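# Load sawn bar into lathe chuck, clamp, close door

## Task

Take the sawn bar off the rack and put it into the lathe's chuck so that the clean end (the one without the saw burr) rests against the stop steps at the rear of the jaws and the bar lies coaxial with the spindle; the burred end faces outward. Finish with the chuck clamped on the bar and the lathe door closed.

## Robot and tools

Robot: two Doosan M1013 arms, each with a Robotiq 140 two-finger gripper. left_arm is on the +y side, with its calibrated base at (-0.015, +0.665, +0.245) m. right_arm is on the -y side, with its base at (+0.077, -0.700, +0.245) m. The left gripper's fingers can fold: a part held near the palm may be gripped loosely, and pressing the fingertips against a surface bends them with little resistance. Grip with the outer quarter of its pads. The right gripper's fingers stay rigid.

Frames: the scene frame has its origin at table height, midway between the arms. +z is up, +x points out over the table, and +y points toward left_arm. The lathe stands behind the bases, toward -x. Its chuck faces +y and it has a sliding door along its front. Each gripper's own +z axis points along the fingers, and the fingers open and close along its y axis. end_effector_position is the point between the closed pads, and the fingertips reach about 33 mm past it.

execute_actions(actions, cameras): runs a list of actions in order. Each action may contain "rows", "steps", "until" and "lathe".
- rows: 1 to 15 rows, each applied for one control step of 1/30 s. Every row is one flat list of 18 numbers in [-1, 1] covering both arms. The first nine are left_arm dx, dy, dz, rx, ry, rz, then left gripper position, force_limit, speed. The next nine are the same for right_arm.
- The six pose numbers are offsets from that arm's Hand target as it stood when the action began, expressed in the Hand target's own axes. They are not absolute poses. Every row is measured from that same starting point, not from the row before it, and the next action starts again from the new Hand target. 1.0 equals 0.6 m for translation or 180 degrees for rotation, and rx, ry, rz form a single rotation vector. To hold an arm still, send six zeros.
- The gripper numbers are absolute commands. Position: +1 is fully open (140 mm), about -0.8 is where the pads touch, and -1 closes until something blocks the fingers. force_limit and speed both run from -1 to +1 and start at +1; a faster close grips harder. To keep a gripper unchanged, resend the values you last sent, because 0 is a real command.
- steps: 1 to 450, default 15, and at least one per row. After the last row, the arm keeps heading toward that row's target.
- until: stops the action early once lathe fields match, e.g. {"lathe": {"chuck_state": "clamped"}}. A number needs a comparison such as [">=", 1]. It does not stop the arms.
- lathe: {"door": "open"|"shut"}, {"chuck": "clamp"|"open"}, {"air_blast": true} (clears chips from the jaws and steps for 2 s, and only while the chuck holds nothing), or {"stop": true}. Any invalid value makes the whole call rejected.
- An empty actions list simply returns the current state and the scene number.
- The controller limits each step's commanded pose to within 70 mm and 16 degrees of the measured pose. For smooth motion, raise offsets gradually, about 0.01 per row.

move(target, speed, blend, stop_force, zero, blocking, cameras): drives each gripper along a straight path.
- target: either one 18-number row in the same layout, or a list of up to 15 such rows. Every row is an offset from the Hand targets at the move's start.
- speed: in m/s, from 0.002 to 2, default 0.25.
- blend: in metres; it rounds corners between targets in a list.
- stop_force: 10 to 80 N, one value for both arms. It ends an arm's path when that arm senses push against its direction of travel. Use it slowly and only for moves without rotation. Leave it out when backing away from a contact.
- zero: true by default; it re-zeros the force reading before the move.
- blocking=false returns after about 0.5 s while the move keeps running.
- The result adds a "move:" line reporting done, off_target, moving, held or fault, plus limits such as paced or held. Paths do not avoid obstacles, and passing close to an arm's own base can flip its shoulder.

wait(seconds 0 to 10) lets the scene run. stop() brakes a running move. zoom_image(camera, region=[x0,y0,x1,y1], at most 504x504 px) enlarges part of the latest image. Cameras: cam_high, cam_low, cam_chuck, cam_machine, cam_left_wrist, cam_right_wrist. read_manual gives the licence texts. finished_scene(scene) ends the current scene; pass the current scene number.

Reading results:
- Positions are in metres, with quaternions in wxyz and velocities in m/s and rad/s, all in the scene frame.
- "Hand target" is what the next offsets count from. "Tool commands" shows the current gripper commands.
- object_status: 0 moving, 1 blocked while opening, 2 blocked while closing (a grip), 3 reached the commanded position or the pads met. Always confirm a value of 2 after closing on a part.
- position_measured is in counts: 3 fully open, 75 about 100 mm, 139 about 60 mm, 200 about 20 mm, 230 pads touching.
- Joint torques, External joint torques and Flange force show loads and contacts.
- Lathe fields: door_state (shut/open/between); chuck_state (open, clamped = holding a bar of the right diameter, closed_empty, between); seat_state (home = the bar's end covers all three stop holes, open otherwise). A seat_state of home together with clamped and a shut door means the job is complete.
- MOTOR HOT warns of overheating. A fault line means that arm is braked.

Avoid:
- Any outside force reaching 144 N, or joint contact torque at the load limits (wrist joints only about 25 to 28 N m). Either one freezes the arm for 10 s.
- Targets placed past a firm contact.
- Holding a heavy part far from its centre, and twisting stiff things.
- Bringing the arms close together or closing a gripper on the other arm.
- Dropping the bar, releasing it while it is moving, or knocking anything off the table or into the chip pan.
- Leaving an arm inside the door's path when the door is commanded to shut, since the door does not stop for it.
- Holding loads or keeping an arm stretched out longer than needed, since both heat the motors.
- If the bar will not seat, take it out and use air_blast before trying again.

Each tool is called after ">>>" as a command line: name --argument value for each argument, lists and objects as JSON in quotes; but a table of rows of numbers goes row by row, as --pt "numbers of a row", without its own name.

## Session

>>> execute_actions --actions '[]'

Scene clock: 0.00 s.
left_arm: end_effector_position=(+0.1488, -0.1510, +0.2646) position_measured=3 object_status=3 end_effector_quat_wxyz=(+0.703, -0.063, -0.708, -0.025) | right_arm: end_effector_position=(+0.5109, -0.7570, +0.2768) position_measured=3 object_status=3 end_effector_quat_wxyz=(-0.290, +0.202, +0.933, -0.061)
Joint positions: left_arm=[-1.128 1.171 1.127 2.014 -2.007 0.883] | right_arm=[-0.214 0.413 1.994 3.058 -1.332 1.894]
Joint velocities: within noise
Joint torques (N m): no reading
External joint torques (N m): no reading
Flange force (N): no reading
Hand target: left_arm +0.1488, -0.1510, +0.2646; +0.703, -0.063, -0.708, -0.025 | right_arm +0.5109, -0.7570, +0.2768; -0.290, +0.202, +0.933, -0.061
Tool commands: left_gripper/position=+1.0 left_gripper/force_limit=+1.0 left_gripper/speed=+1.0 right_gripper/position=+1.0 right_gripper/force_limit=+1.0 right_gripper/speed=+1.0
lathe: door_state=shut chuck_state=open seat_state=open

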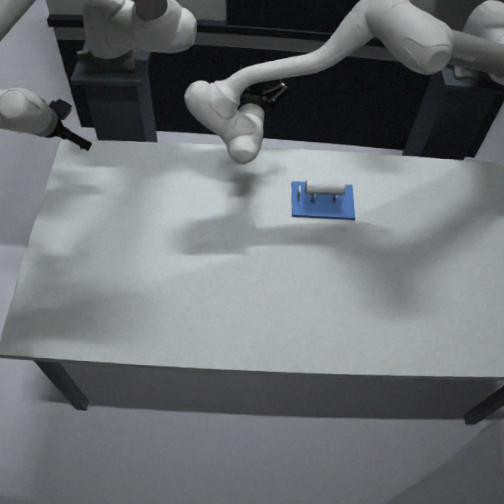

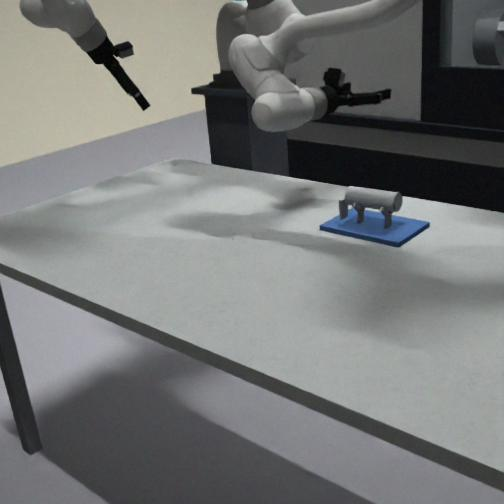

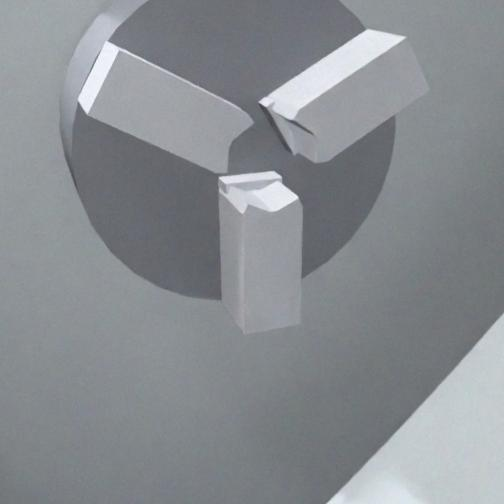

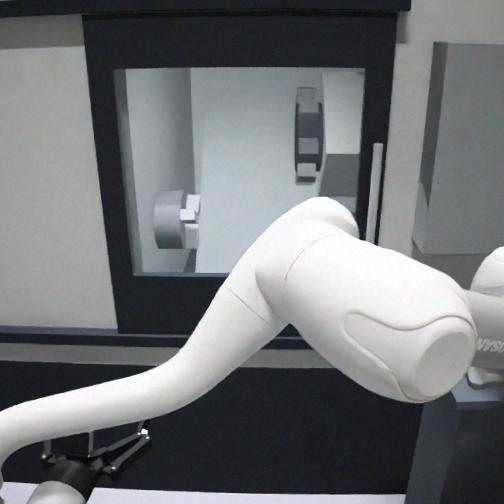

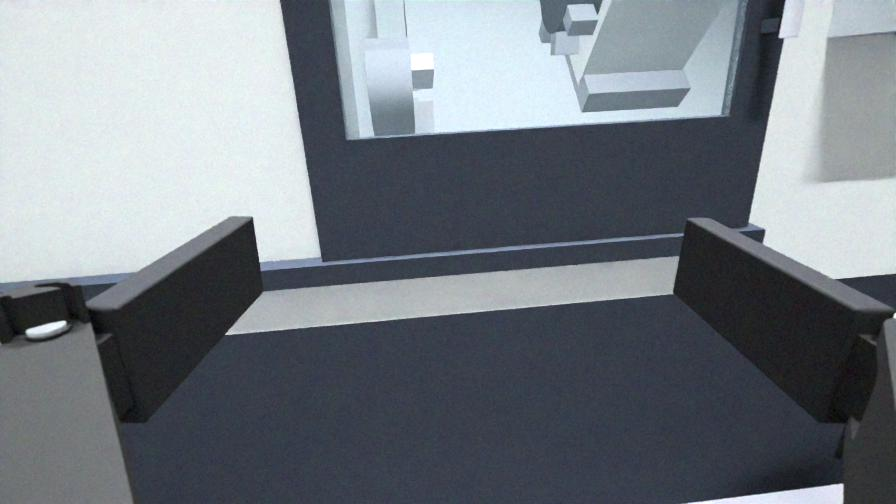

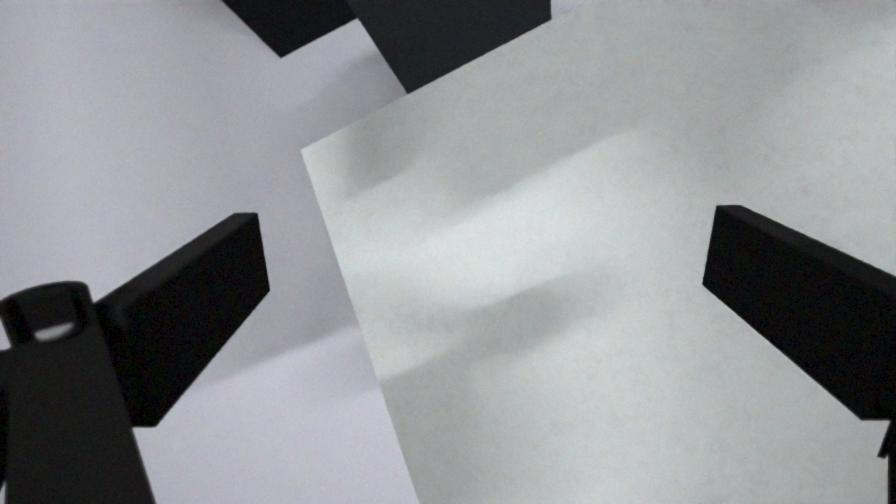

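>>> execute_actions --actions '[{"lathe":{"door":"open","air_blast":true},"steps":2}]'

>>> zoom_image --camera "cam_high" --region '[274, 160, 374, 230]'

>>> zoom_image --camera "cam_low" --region '[310, 170, 440, 260]'

>>> zoom_image --camera "cam_chuck" --region '[50, 0, 450, 350]'

Scene clock: 1.50 s.
left_arm: end_effector_position=(+0.1488, -0.1510, +0.2646) position_measured=3 object_status=3 end_effector_quat_wxyz=(+0.703, -0.063, -0.708, -0.025) | right_arm: end_effector_position=(+0.5109, -0.7570, +0.2768) position_measured=3 object_status=3 end_effector_quat_wxyz=(-0.290, +0.202, +0.933, -0.061)
Joint positions: left_arm=[-1.128 1.171 1.127 2.014 -2.007 0.883] | right_arm=[-0.214 0.413 1.994 3.058 -1.332 1.894]
Joint torques (N m): left_arm=[-0.62 -133.82 -32.74 -3.35 -1.77 0.16] | right_arm=[2.89 -69.85 -27.44 -3.4 -1.39 -0.26]
External joint torques (N m): left_arm=[0.62 3.64 -0.2 0.27 -0.27 -0.17] | right_arm=[-2.94 0.23 0.32 0.35 -0.21 0.24]
Flange force (N): left_arm=[-4.5 -3.8 -4.2] | right_arm=[-1.1 -3.9 0.5]
Hand target: left_arm +0.1488, -0.1510, +0.2646; +0.703, -0.063, -0.708, -0.025 | right_arm +0.5109, -0.7570, +0.2768; -0.290, +0.202, +0.933, -0.061
Tool commands: left_gripper/position=+1.0 left_gripper/force_limit=+1.0 left_gripper/speed=+1.0 right_gripper/position=+1.0 right_gripper/force_limit=+1.0 right_gripper/speed=+1.0
lathe: door_state=between chuck_state=open seat_state=open

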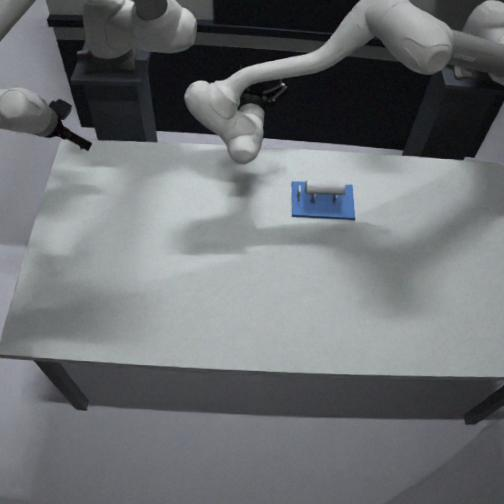

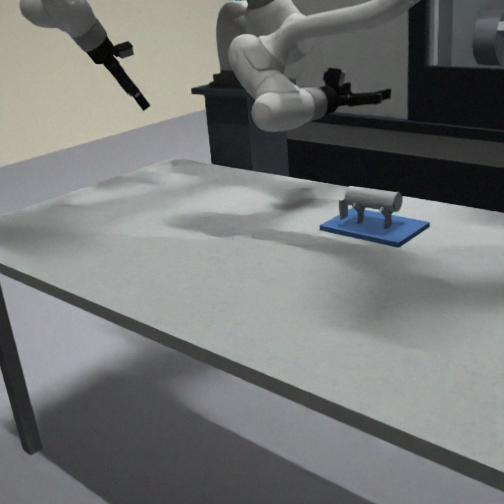

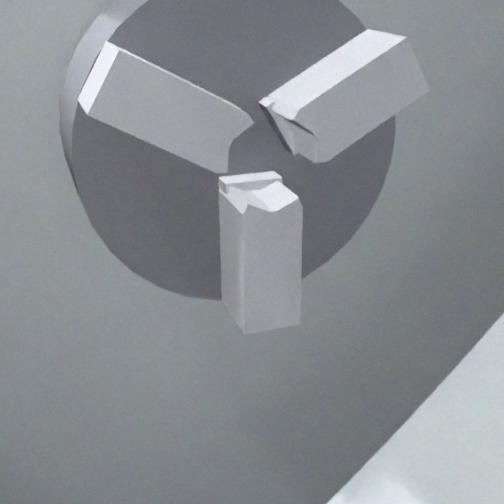

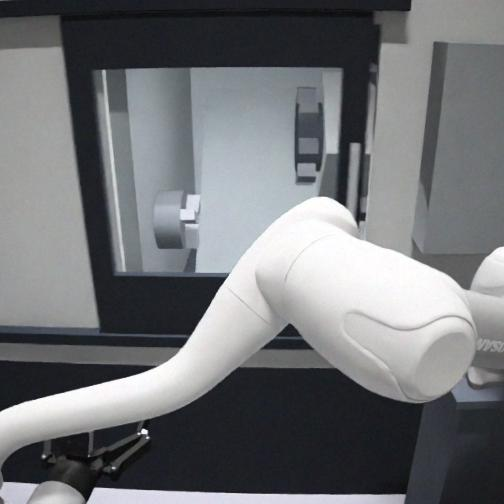

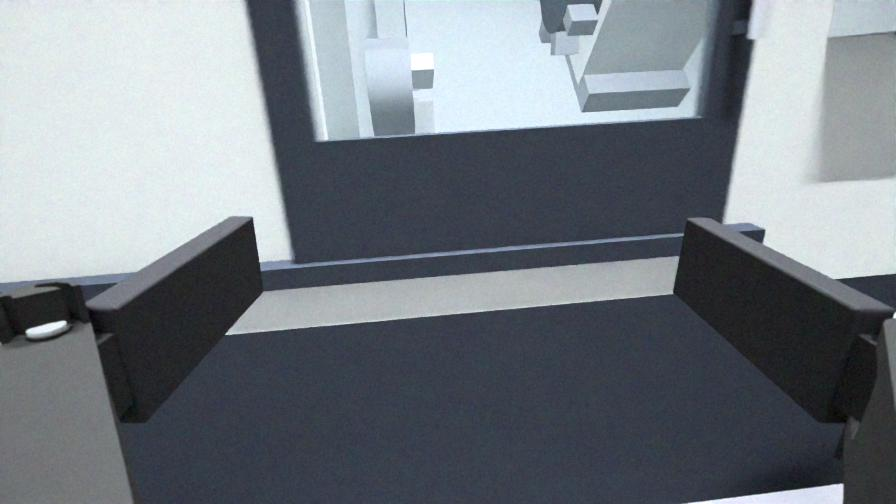

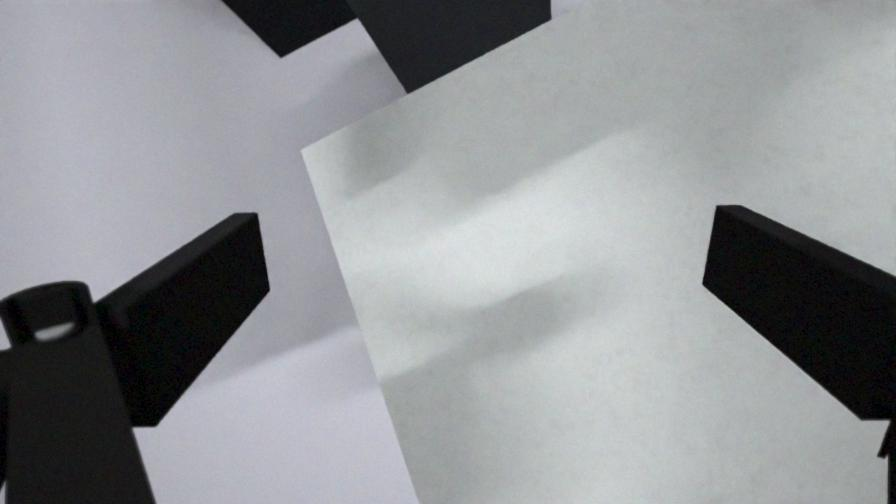

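Scaled by 5.040 from the camera's 504x504 image, which has a finer 720x720 frame.

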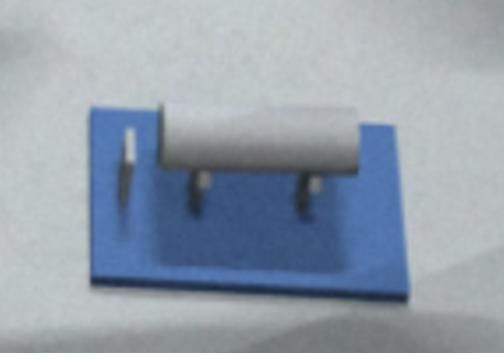

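Scaled by 3.877 from the camera's 504x504 image, which has a finer 720x720 frame.

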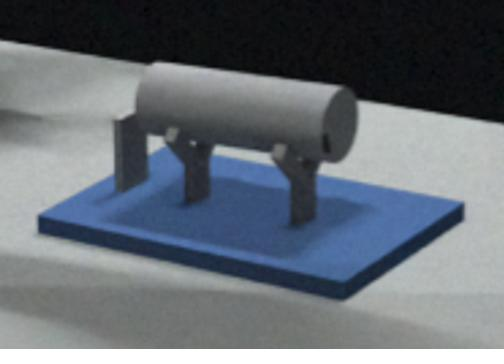

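Scaled by 1.260 from the camera's 504x504 image, which has a finer 720x720 frame.

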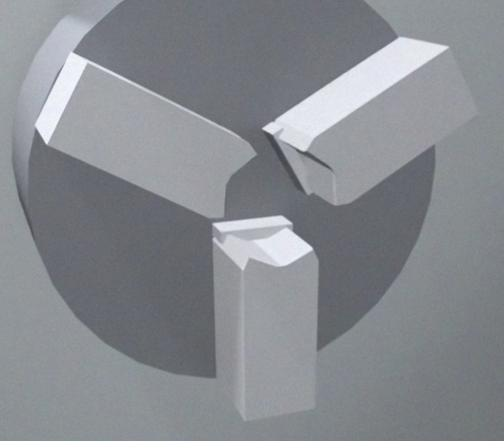

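>>> move --target '[0.229,0.392,-0.542,-0.3616,-0.389,0.3445,1,1,1,0,0,0,0,0,0,1,1,1]' --speed 0.25

Scene clock: 16.27 s.
left_arm: end_effector_position=(+0.5004, +0.0492, +0.3922) position_measured=3 object_status=3 end_effector_quat_wxyz=(+0.000, +0.707, +0.707, -0.001) | right_arm: end_effector_position=(+0.5109, -0.7570, +0.2768) position_measured=3 object_status=3 end_effector_quat_wxyz=(-0.290, +0.202, +0.933, -0.061)
Joint positions: left_arm=[-0.961 0.485 1.493 3.139 -1.163 2.225] | right_arm=[-0.214 0.413 1.994 3.058 -1.332 1.894]
Joint torques (N m): left_arm=[-0.61 -91.17 -38.55 -4.13 0.15 0.15] | right_arm=[2.74 -70.17 -27.27 -3.35 -1.54 -0.22]
External joint torques (N m): left_arm=[0.39 2.67 -0.64 0.11 -0.2 -0.15] | right_arm=[-2.72 1 0.25 0.31 -0.06 0.21]
Flange force (N): left_arm=[-4.1 3.9 0.8] | right_arm=[-2.4 -3.1 1.0]
Hand target: left_arm +0.5004, +0.0492, +0.3922; +0.000, +0.707, +0.707, -0.001 | right_arm +0.5109, -0.7570, +0.2768; -0.290, +0.202, +0.933, -0.061
Off the commanded pose: left_arm 0.000 m, 0 deg | right_arm 0.000 m, 0 deg.
lathe: door_state=open chuck_state=open seat_state=open
move: done
camera_calibration:
cam_left_wrist: T_world_to_cam=[[0.999944, -0.0101905, 0.00292082, -0.489159], [-0.0105754, -0.939892, 0.341308, -0.0806006], [-0.00073283, -0.34132, -0.939947, 0.525417], [0, 0, 0, 1]] pos_world=[0.488664, 0.0985947, 0.522802]

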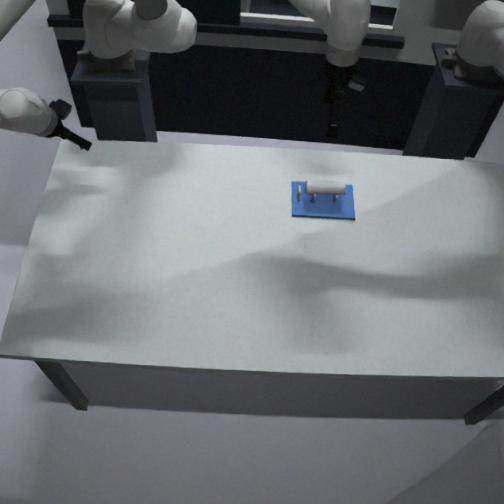

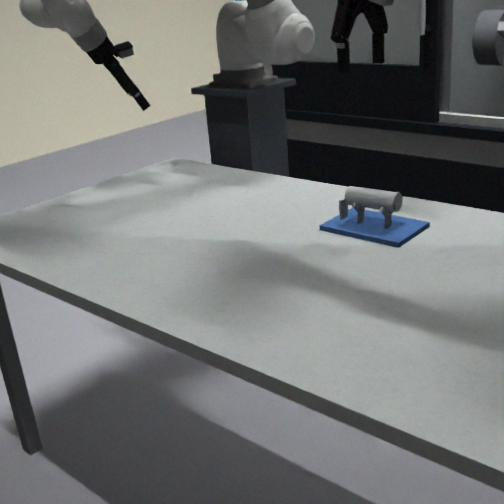

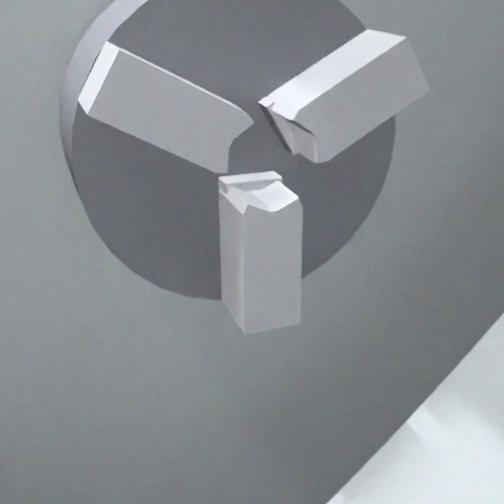

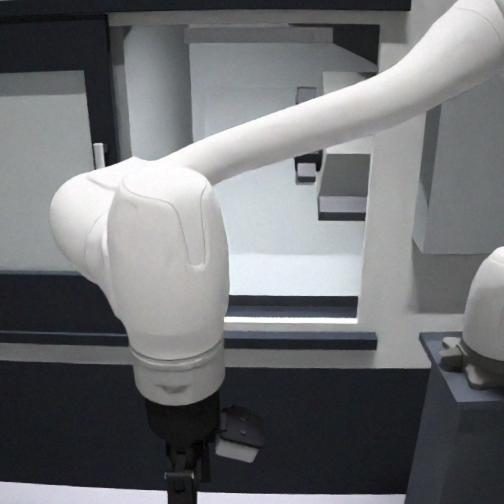

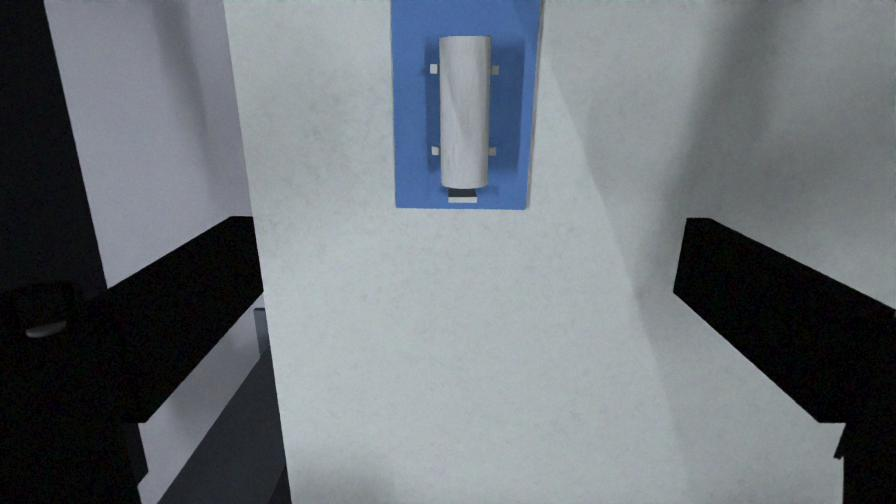

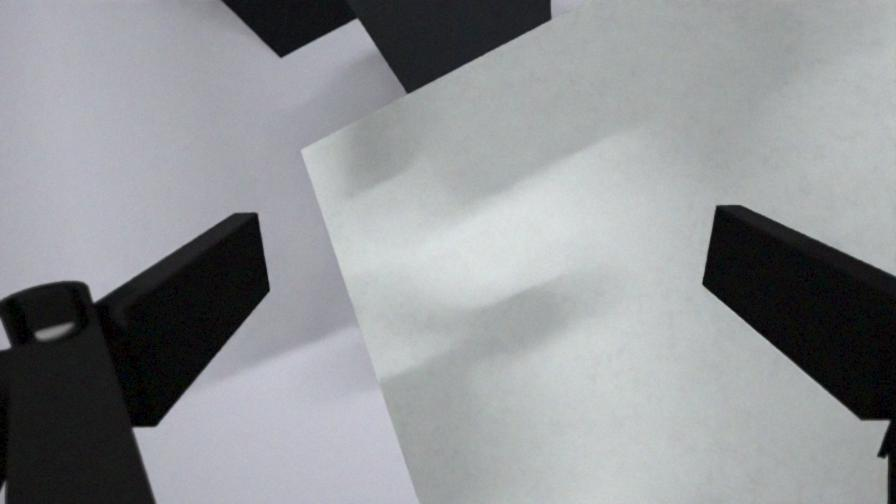

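>>> zoom_image --camera "cam_left_wrist" --region '[400, 0, 540, 220]'

>>> zoom_image --camera "cam_low" --region '[335, 180, 410, 235]'

Scaled by 2.291 from the camera's 896x504 image, which has a finer 1280x720 frame.

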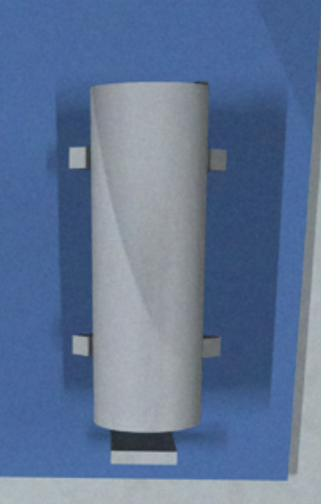

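Scaled by 6.720 from the camera's 504x504 image, which has a finer 720x720 frame.

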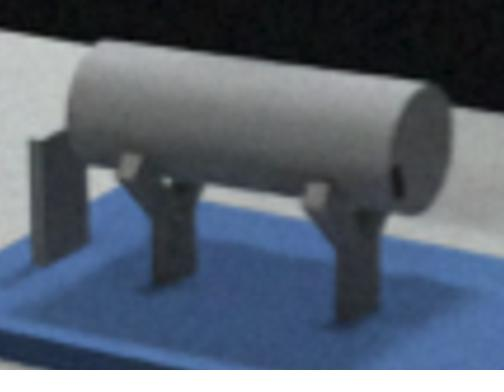

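>>> move --target '[0.0433,0.01,0.2333,0,0,0,1,1,1,0,0,0,0,0,0,1,1,1]' --cameras '["cam_left_wrist","cam_machine"]'

>>> zoom_image --camera "cam_left_wrist" --region '[350, 0, 590, 350]'

Scene clock: 21.80 s.
left_arm: end_effector_position=(+0.5062, +0.0749, +0.2523) position_measured=3 object_status=3 end_effector_quat_wxyz=(+0.000, +0.707, +0.707, -0.001) | right_arm: end_effector_position=(+0.5109, -0.7570, +0.2768) position_measured=3 object_status=3 end_effector_quat_wxyz=(-0.290, +0.202, +0.933, -0.061)
Joint positions: left_arm=[-0.935 0.576 1.634 3.139 -0.932 2.252] | right_arm=[-0.214 0.413 1.994 3.058 -1.332 1.894]
Joint torques (N m): left_arm=[-0.73 -95.15 -33.97 -3.75 0.1 0.22] | right_arm=[2.35 -70.35 -27.16 -3.44 -1.48 -0.21]
External joint torques (N m): left_arm=[0.98 2.7 -0.46 0.23 -0.15 -0.22] | right_arm=[-2.3 1.04 0.23 0.41 -0.12 0.19]
Flange force (N): left_arm=[-2.9 3.9 2.1] | right_arm=[-2.3 -2.4 0.8]
Hand target: left_arm +0.5062, +0.0750, +0.2522; +0.000, +0.707, +0.707, -0.001 | right_arm +0.5109, -0.7570, +0.2768; -0.290, +0.202, +0.933, -0.061
Off the commanded pose: left_arm 0.000 m, 0 deg | right_arm 0.000 m, 0 deg.
lathe: door_state=open chuck_state=open seat_state=open
move: done
camera_calibration:
cam_left_wrist: T_world_to_cam=[[0.999944, -0.0101904, 0.00292165, -0.494287], [-0.0105755, -0.93986, 0.341397, -0.00857905], [-0.000733007, -0.341408, -0.939915, 0.402728], [0, 0, 0, 1]] pos_world=[0.494464, 0.124394, 0.382903]
Images, in order (width x height): cam_machine 504x504, cam_left_wrist 896x504.

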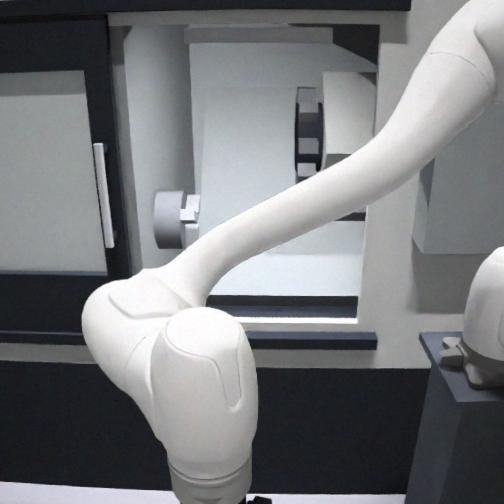

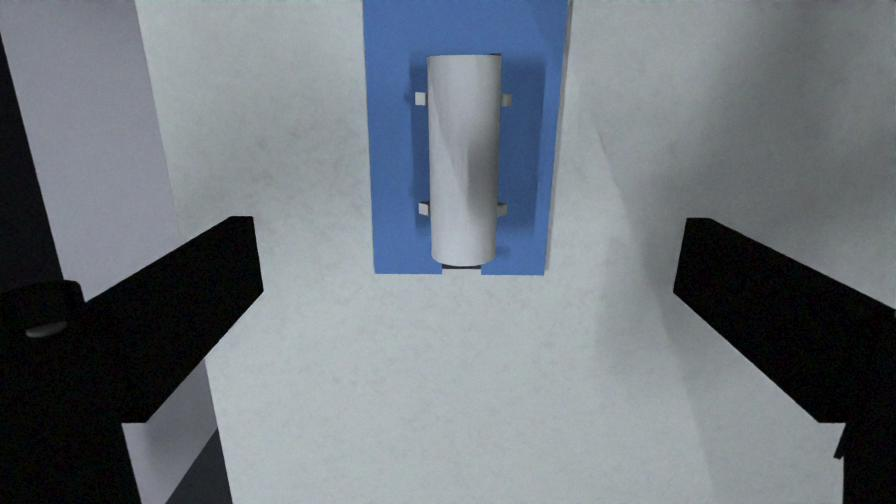

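Scaled by 1.440 from the camera's 896x504 image, which has a finer 1280x720 frame.

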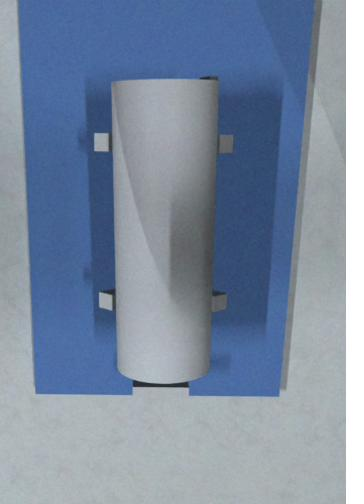

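>>> move --target '[0.0133,-0.002,0.2855,0,0,0,1,0.5,-1,0,0,0,0,0,0,1,1,1]' --speed 0.2 --cameras '["cam_left_wrist","cam_low"]'

>>> zoom_image --camera "cam_low" --region '[300, 120, 450, 270]'

Scene clock: 26.03 s.
left_arm: end_effector_position=(+0.5047, +0.0828, +0.0810) position_measured=3 object_status=3 end_effector_quat_wxyz=(+0.000, +0.707, +0.707, -0.001) | right_arm: end_effector_position=(+0.5109, -0.7570, +0.2768) position_measured=3 object_status=3 end_effector_quat_wxyz=(-0.290, +0.202, +0.933, -0.061)
Joint positions: left_arm=[-0.93 0.76 1.699 3.138 -0.682 2.257] | right_arm=[-0.214 0.413 1.994 3.058 -1.332 1.894]
Joint torques (N m): left_arm=[-0.55 -104.04 -26.69 -2.99 0.11 0.16] | right_arm=[2.96 -69.83 -27.19 -3.43 -1.41 -0.16]
External joint torques (N m): left_arm=[0.15 3.89 -0.23 0.23 -0.17 -0.16] | right_arm=[-2.94 0.42 0.16 0.39 -0.19 0.15]
Flange force (N): left_arm=[-3.5 3.1 4.7] | right_arm=[-1.7 -3.8 0.4]
Hand target: left_arm +0.5047, +0.0827, +0.0809; +0.000, +0.707, +0.707, -0.001 | right_arm +0.5109, -0.7570, +0.2768; -0.290, +0.202, +0.933, -0.061
Off the commanded pose: left_arm 0.000 m, 0 deg | right_arm 0.000 m, 0 deg.
lathe: door_state=open chuck_state=open seat_state=open
move: done
camera_calibration:
cam_left_wrist: T_world_to_cam=[[0.999944, -0.0101901, 0.0029207, -0.492207], [-0.010575, -0.939892, 0.341308, 0.0572402], [-0.000732829, -0.34132, -0.939947, 0.244377], [0, 0, 0, 1]] pos_world=[0.492964, 0.132195, 0.211602]
Images, in order (width x height): cam_low 504x504, cam_left_wrist 896x504.

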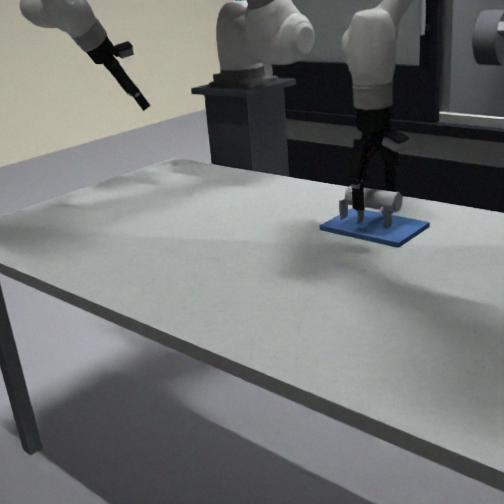

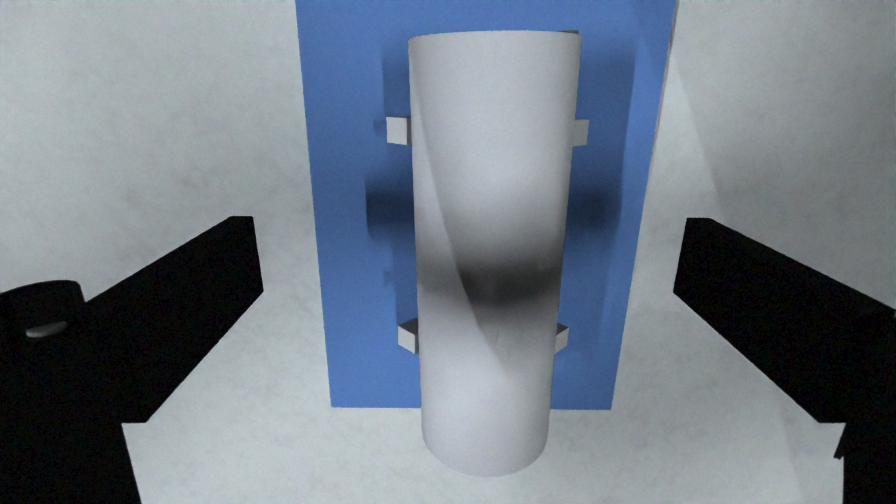

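Scaled by 3.360 from the camera's 504x504 image, which has a finer 720x720 frame.

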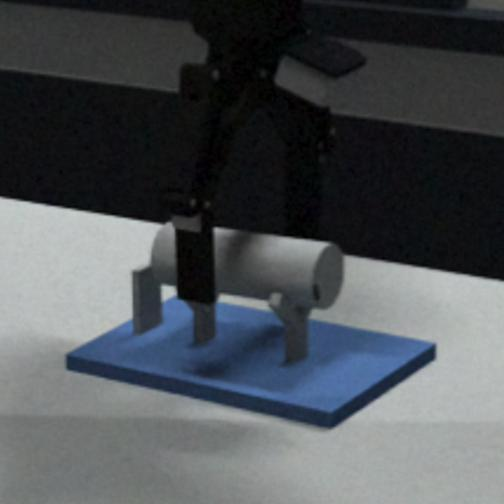

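>>> move --target '[0,0.0035,0,0,0,0,1,0.5,-1,0,0,0,0,0,0,1,1,1]' --speed 0.1 --cameras '[]'

>>> execute_actions --actions '[{"rows":[[0,0,0,0,0,0,-1,0.5,-1,0,0,0,0,0,0,1,1,1]],"steps":150}]' --cameras '["cam_left_wrist","cam_low"]'

>>> zoom_image --camera "cam_low" --region '[300, 120, 450, 270]'

Scene clock: 28.30 s.
left_arm: end_effector_position=(+0.5068, +0.0827, +0.0809) position_measured=3 object_status=3 end_effector_quat_wxyz=(+0.000, +0.707, +0.707, -0.001) | right_arm: end_effector_position=(+0.5109, -0.7570, +0.2768) position_measured=3 object_status=3 end_effector_quat_wxyz=(-0.290, +0.202, +0.933, -0.061)
Joint positions: left_arm=[-0.928 0.761 1.696 3.138 -0.684 2.26] | right_arm=[-0.214 0.413 1.994 3.058 -1.332 1.894]
Joint torques (N m): left_arm=[-0.96 -103.06 -27.14 -2.97 0.14 0.2] | right_arm=[3.06 -70.21 -27.27 -3.41 -1.37 -0.22]
External joint torques (N m): left_arm=[1.07 3.44 0.24 0.22 -0.19 -0.2] | right_arm=[-2.92 0.86 0.27 0.37 -0.23 0.21]
Flange force (N): left_arm=[-1.7 3.0 4.1] | right_arm=[-2.2 -3.5 0.7]
Hand target: left_arm +0.5068, +0.0827, +0.0809; +0.000, +0.707, +0.707, -0.001 | right_arm +0.5109, -0.7570, +0.2768; -0.290, +0.202, +0.933, -0.061
Off the commanded pose: left_arm 0.000 m, 0 deg | right_arm 0.000 m, 0 deg.
lathe: door_state=open chuck_state=open seat_state=open
move: done
No camera images: "cameras" was empty.

Scene clock: 33.50 s.
left_arm: end_effector_position=(+0.5068, +0.0827, +0.0809) position_measured=202 object_status=2 end_effector_quat_wxyz=(+0.000, +0.707, +0.707, -0.001) | right_arm: end_effector_position=(+0.5109, -0.7570, +0.2768) position_measured=3 object_status=3 end_effector_quat_wxyz=(-0.290, +0.202, +0.933, -0.061)
Joint positions: left_arm=[-0.928 0.761 1.696 3.138 -0.684 2.26] | right_arm=[-0.214 0.413 1.994 3.058 -1.332 1.894]
Joint torques (N m): left_arm=[-1.1 -107.75 -29.08 -2.94 0.18 0.17] | right_arm=[2.79 -70.03 -27.13 -3.38 -1.49 -0.18]
External joint torques (N m): left_arm=[0.79 7.79 2.07 0.18 -0.23 -0.17] | right_arm=[-2.7 0.15 0.01 0.33 -0.11 0.17]
Flange force (N): left_arm=[-2.2 3.0 9.6] | right_arm=[-1.3 -3.6 0.2]
Hand target: left_arm +0.5068, +0.0827, +0.0809; +0.000, +0.707, +0.707, -0.001 | right_arm +0.5109, -0.7570, +0.2768; -0.290, +0.202, +0.933, -0.061
Off the commanded pose: left_arm 0.000 m, 0 deg | right_arm 0.000 m, 0 deg.
lathe: door_state=open chuck_state=open seat_state=open
camera_calibration:
cam_left_wrist: T_world_to_cam=[[0.999944, -0.0101904, 0.00292165, -0.494307], [-0.0105755, -0.93986, 0.341397, 0.0572736], [-0.000733007, -0.341408, -0.939915, 0.24429], [0, 0, 0, 1]] pos_world=[0.495064, 0.132194, 0.211503]
Images, in order (width x height): cam_low 504x504, cam_left_wrist 896x504.

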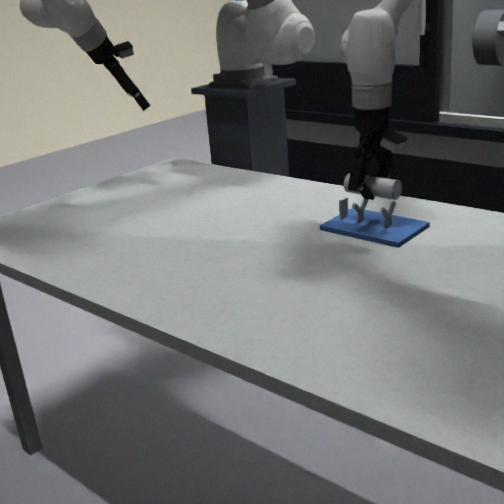

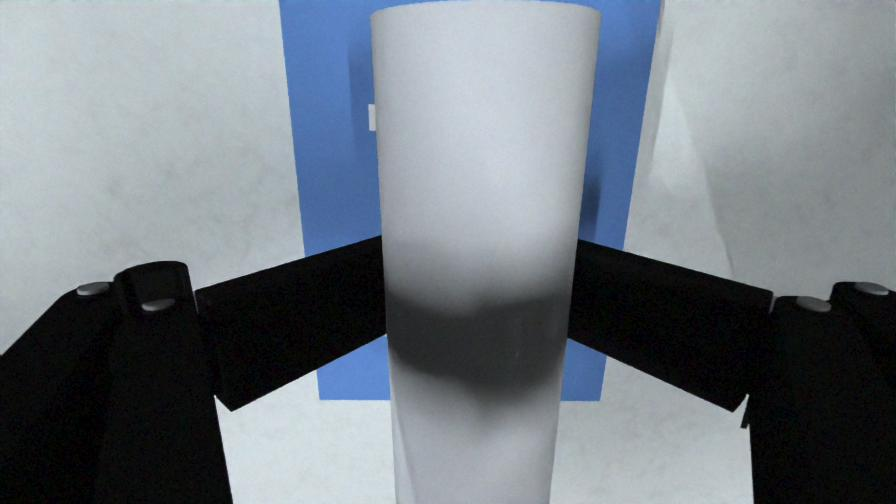

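Scaled by 3.360 from the camera's 504x504 image, which has a finer 720x720 frame.

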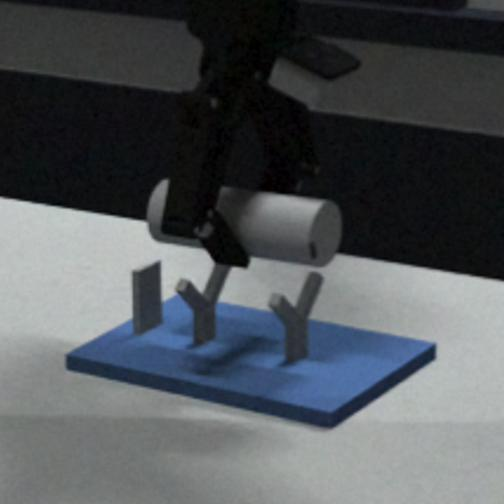

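>>> move --target '[0,0,0.05,0,0,0,-1,0.5,-1,0,0,0,0,0,0,1,1,1]' --speed 0.01 --stop_force 10 --cameras '["cam_left_wrist","cam_low"]'

>>> zoom_image --camera "cam_low" --region '[300, 120, 450, 270]'

Scene clock: 38.93 s.
left_arm: end_effector_position=(+0.5068, +0.0827, +0.0509) position_measured=202 object_status=2 end_effector_quat_wxyz=(+0.000, +0.707, +0.707, -0.001) | right_arm: end_effector_position=(+0.5109, -0.7570, +0.2768) position_measured=3 object_status=3 end_effector_quat_wxyz=(-0.290, +0.202, +0.933, -0.061)
Joint positions: left_arm=[-0.928 0.8 1.696 3.138 -0.646 2.26] | right_arm=[-0.214 0.413 1.994 3.058 -1.332 1.894]
Joint torques (N m): left_arm=[-0.8 -109.24 -27.64 -2.87 0.09 0.23] | right_arm=[2.94 -70.03 -27.19 -3.39 -1.52 -0.2]
External joint torques (N m): left_arm=[0.81 7.15 1.86 0.23 -0.13 -0.23] | right_arm=[-2.75 0.46 0.16 0.35 -0.08 0.19]
Flange force (N): left_arm=[-1.7 2.6 9.0] | right_arm=[-1.7 -3.5 0.6]
Hand target: left_arm +0.5068, +0.0827, +0.0509; +0.000, +0.707, +0.707, -0.001 | right_arm +0.5109, -0.7570, +0.2768; -0.290, +0.202, +0.933, -0.061
Off the commanded pose: left_arm 0.000 m, 0 deg | right_arm 0.000 m, 0 deg.
lathe: door_state=open chuck_state=open seat_state=open
move: done
camera_calibration:
cam_left_wrist: T_world_to_cam=[[0.999944, -0.0101904, 0.00292165, -0.49422], [-0.0105755, -0.93986, 0.341397, 0.0674215], [-0.000733007, -0.341408, -0.939915, 0.216058], [0, 0, 0, 1]] pos_world=[0.495064, 0.132094, 0.181503]
Images, in order (width x height): cam_low 504x504, cam_left_wrist 896x504.

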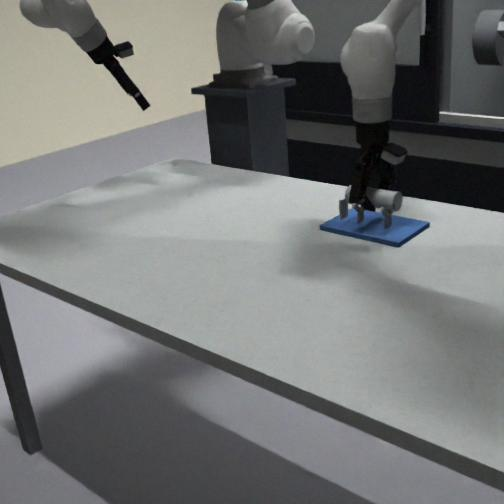

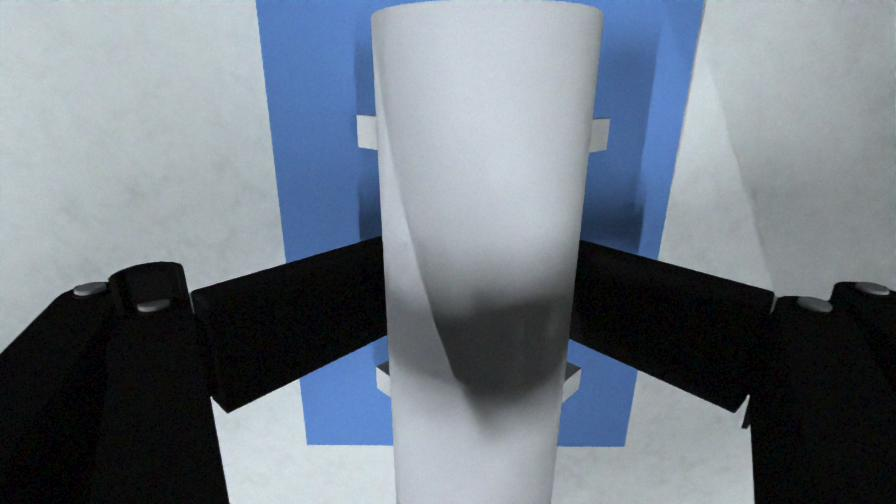

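Scaled by 3.360 from the camera's 504x504 image, which has a finer 720x720 frame.

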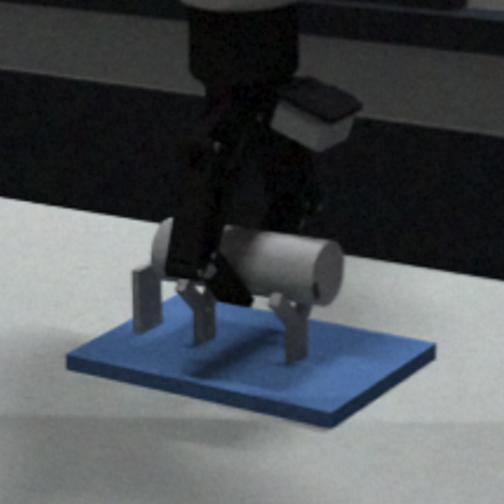

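>>> move --target '[0,0,0.02,0,0,0,-1,0.5,-1,0,0,0,0,0,0,1,1,1]' --speed 0.006 --stop_force 10 --cameras '["cam_low"]'

>>> zoom_image --camera "cam_low" --region '[300, 120, 450, 270]'

Scene clock: 41.90 s.
left_arm: end_effector_position=(+0.5068, +0.0827, +0.0421) position_measured=205 object_status=2 end_effector_quat_wxyz=(+0.000, +0.707, +0.707, -0.001) | right_arm: end_effector_position=(+0.5109, -0.7570, +0.2768) position_measured=3 object_status=3 end_effector_quat_wxyz=(-0.290, +0.202, +0.933, -0.061)
Joint positions: left_arm=[-0.928 0.811 1.696 3.138 -0.635 2.26] | right_arm=[-0.214 0.413 1.994 3.058 -1.332 1.894]
Joint torques (N m): left_arm=[-2.07 -105.26 -25.39 -3.04 0.14 0.25] | right_arm=[2.68 -70.07 -27.08 -3.41 -1.51 -0.28]
External joint torques (N m): left_arm=[1.79 2.67 -0.08 0.43 -0.19 -0.25] | right_arm=[-2.63 0.6 -0.07 0.36 -0.09 0.27]
Flange force (N): left_arm=[-1.0 3.5 3.3] | right_arm=[-2.1 -3.0 0.3]
Hand target: left_arm +0.5068, +0.0827, +0.0421; +0.000, +0.707, +0.707, -0.001 (not the last commanded pose) | right_arm +0.5109, -0.7570, +0.2768; -0.290, +0.202, +0.933, -0.061
Off the commanded pose: left_arm 0.003 m, 0 deg | right_arm 0.000 m, 0 deg.
lathe: door_state=open chuck_state=open seat_state=open
move: contact (left_arm)
Images, in order (width x height): cam_low 504x504.

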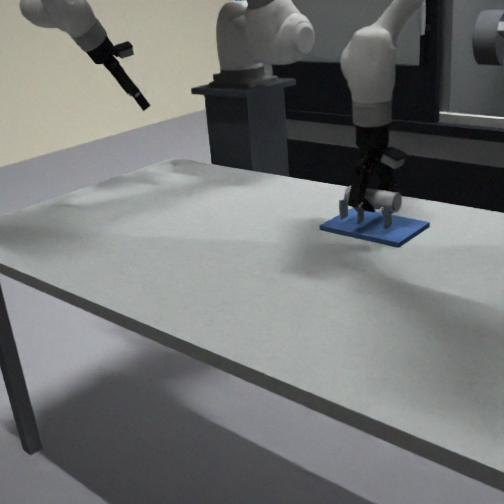

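Scaled by 3.360 from the camera's 504x504 image, which has a finer 720x720 frame.

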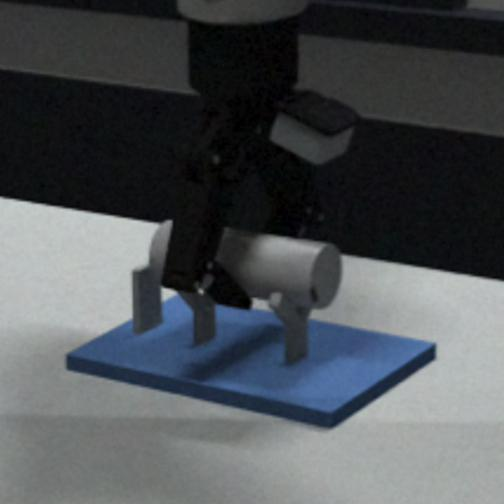

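>>> move --target '[0,0,-0.008,0,0,0,-1,0.5,-1,0,0,0,0,0,0,1,1,1]' --speed 0.02 --cameras '[]'

>>> execute_actions --actions '[{"rows":[[0,0,0,0,0,0,0.15,0.5,-1,0,0,0,0,0,0,1,1,1]],"steps":90}]' --cameras '["cam_left_wrist","cam_low"]'

>>> zoom_image --camera "cam_low" --region '[300, 120, 450, 270]'

Scene clock: 44.17 s.
left_arm: end_effector_position=(+0.5068, +0.0827, +0.0469) position_measured=205 object_status=2 end_effector_quat_wxyz=(+0.000, +0.707, +0.707, -0.001) | right_arm: end_effector_position=(+0.5109, -0.7570, +0.2768) position_measured=3 object_status=3 end_effector_quat_wxyz=(-0.290, +0.202, +0.933, -0.061)
Joint positions: left_arm=[-0.928 0.805 1.696 3.138 -0.641 2.26] | right_arm=[-0.214 0.413 1.994 3.058 -1.332 1.894]
Joint torques (N m): left_arm=[-0.71 -109.81 -27.5 -2.78 0.24 0.15] | right_arm=[2.74 -69.85 -27.16 -3.41 -1.47 -0.23]
External joint torques (N m): left_arm=[0.63 8.37 2.04 0.17 -0.29 -0.15] | right_arm=[-2.84 0.36 0.11 0.37 -0.13 0.21]
Flange force (N): left_arm=[-2.5 3.1 10.4] | right_arm=[-1.6 -3.6 0.4]
Hand target: left_arm +0.5068, +0.0827, +0.0469; +0.000, +0.707, +0.707, -0.001 | right_arm +0.5109, -0.7570, +0.2768; -0.290, +0.202, +0.933, -0.061
Off the commanded pose: left_arm 0.000 m, 0 deg | right_arm 0.000 m, 0 deg.
lathe: door_state=open chuck_state=open seat_state=open
move: done
No camera images: "cameras" was empty.

Scene clock: 47.37 s.
left_arm: end_effector_position=(+0.5068, +0.0827, +0.0469) position_measured=110 object_status=3 end_effector_quat_wxyz=(+0.000, +0.707, +0.707, -0.001) | right_arm: end_effector_position=(+0.5109, -0.7570, +0.2768) position_measured=3 object_status=3 end_effector_quat_wxyz=(-0.290, +0.202, +0.933, -0.061)
Joint positions: left_arm=[-0.928 0.805 1.696 3.138 -0.641 2.26] | right_arm=[-0.214 0.413 1.994 3.058 -1.332 1.894]
Joint torques (N m): left_arm=[-0.72 -104.8 -25.44 -2.82 0.14 0.22] | right_arm=[2.69 -70.65 -27.23 -3.38 -1.42 -0.18]
External joint torques (N m): left_arm=[0.07 2.89 -0.09 0.2 -0.19 -0.22] | right_arm=[-2.71 1.09 0 0.32 -0.17 0.17]
Flange force (N): left_arm=[-2.5 2.0 3.5] | right_arm=[-2.9 -3.0 0.5]
Hand target: left_arm +0.5068, +0.0827, +0.0469; +0.000, +0.707, +0.707, -0.001 | right_arm +0.5109, -0.7570, +0.2768; -0.290, +0.202, +0.933, -0.061
Off the commanded pose: left_arm 0.000 m, 0 deg | right_arm 0.000 m, 0 deg.
lathe: door_state=open chuck_state=open seat_state=open
camera_calibration:
cam_left_wrist: T_world_to_cam=[[0.999944, -0.0101904, 0.00292165, -0.494209], [-0.0105755, -0.93986, 0.341397, 0.0687871], [-0.000733007, -0.341408, -0.939915, 0.212298], [0, 0, 0, 1]] pos_world=[0.495064, 0.132094, 0.177503]
Images, in order (width x height): cam_low 504x504, cam_left_wrist 896x504.

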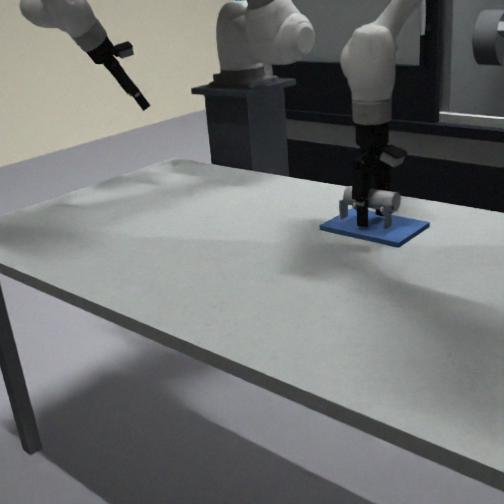

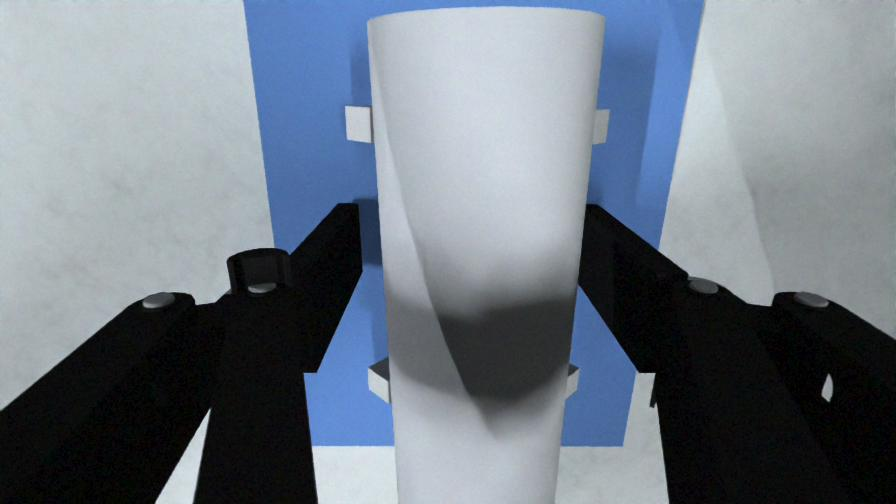

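Scaled by 3.360 from the camera's 504x504 image, which has a finer 720x720 frame.

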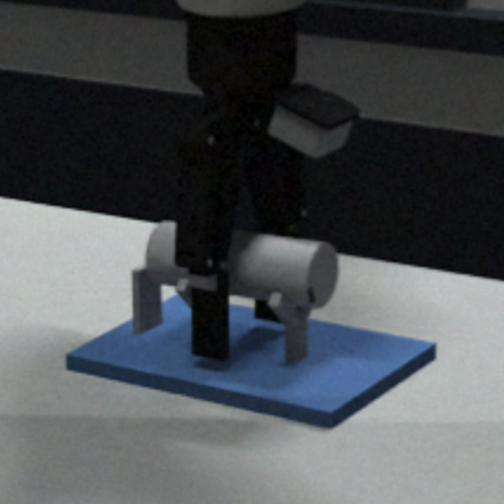

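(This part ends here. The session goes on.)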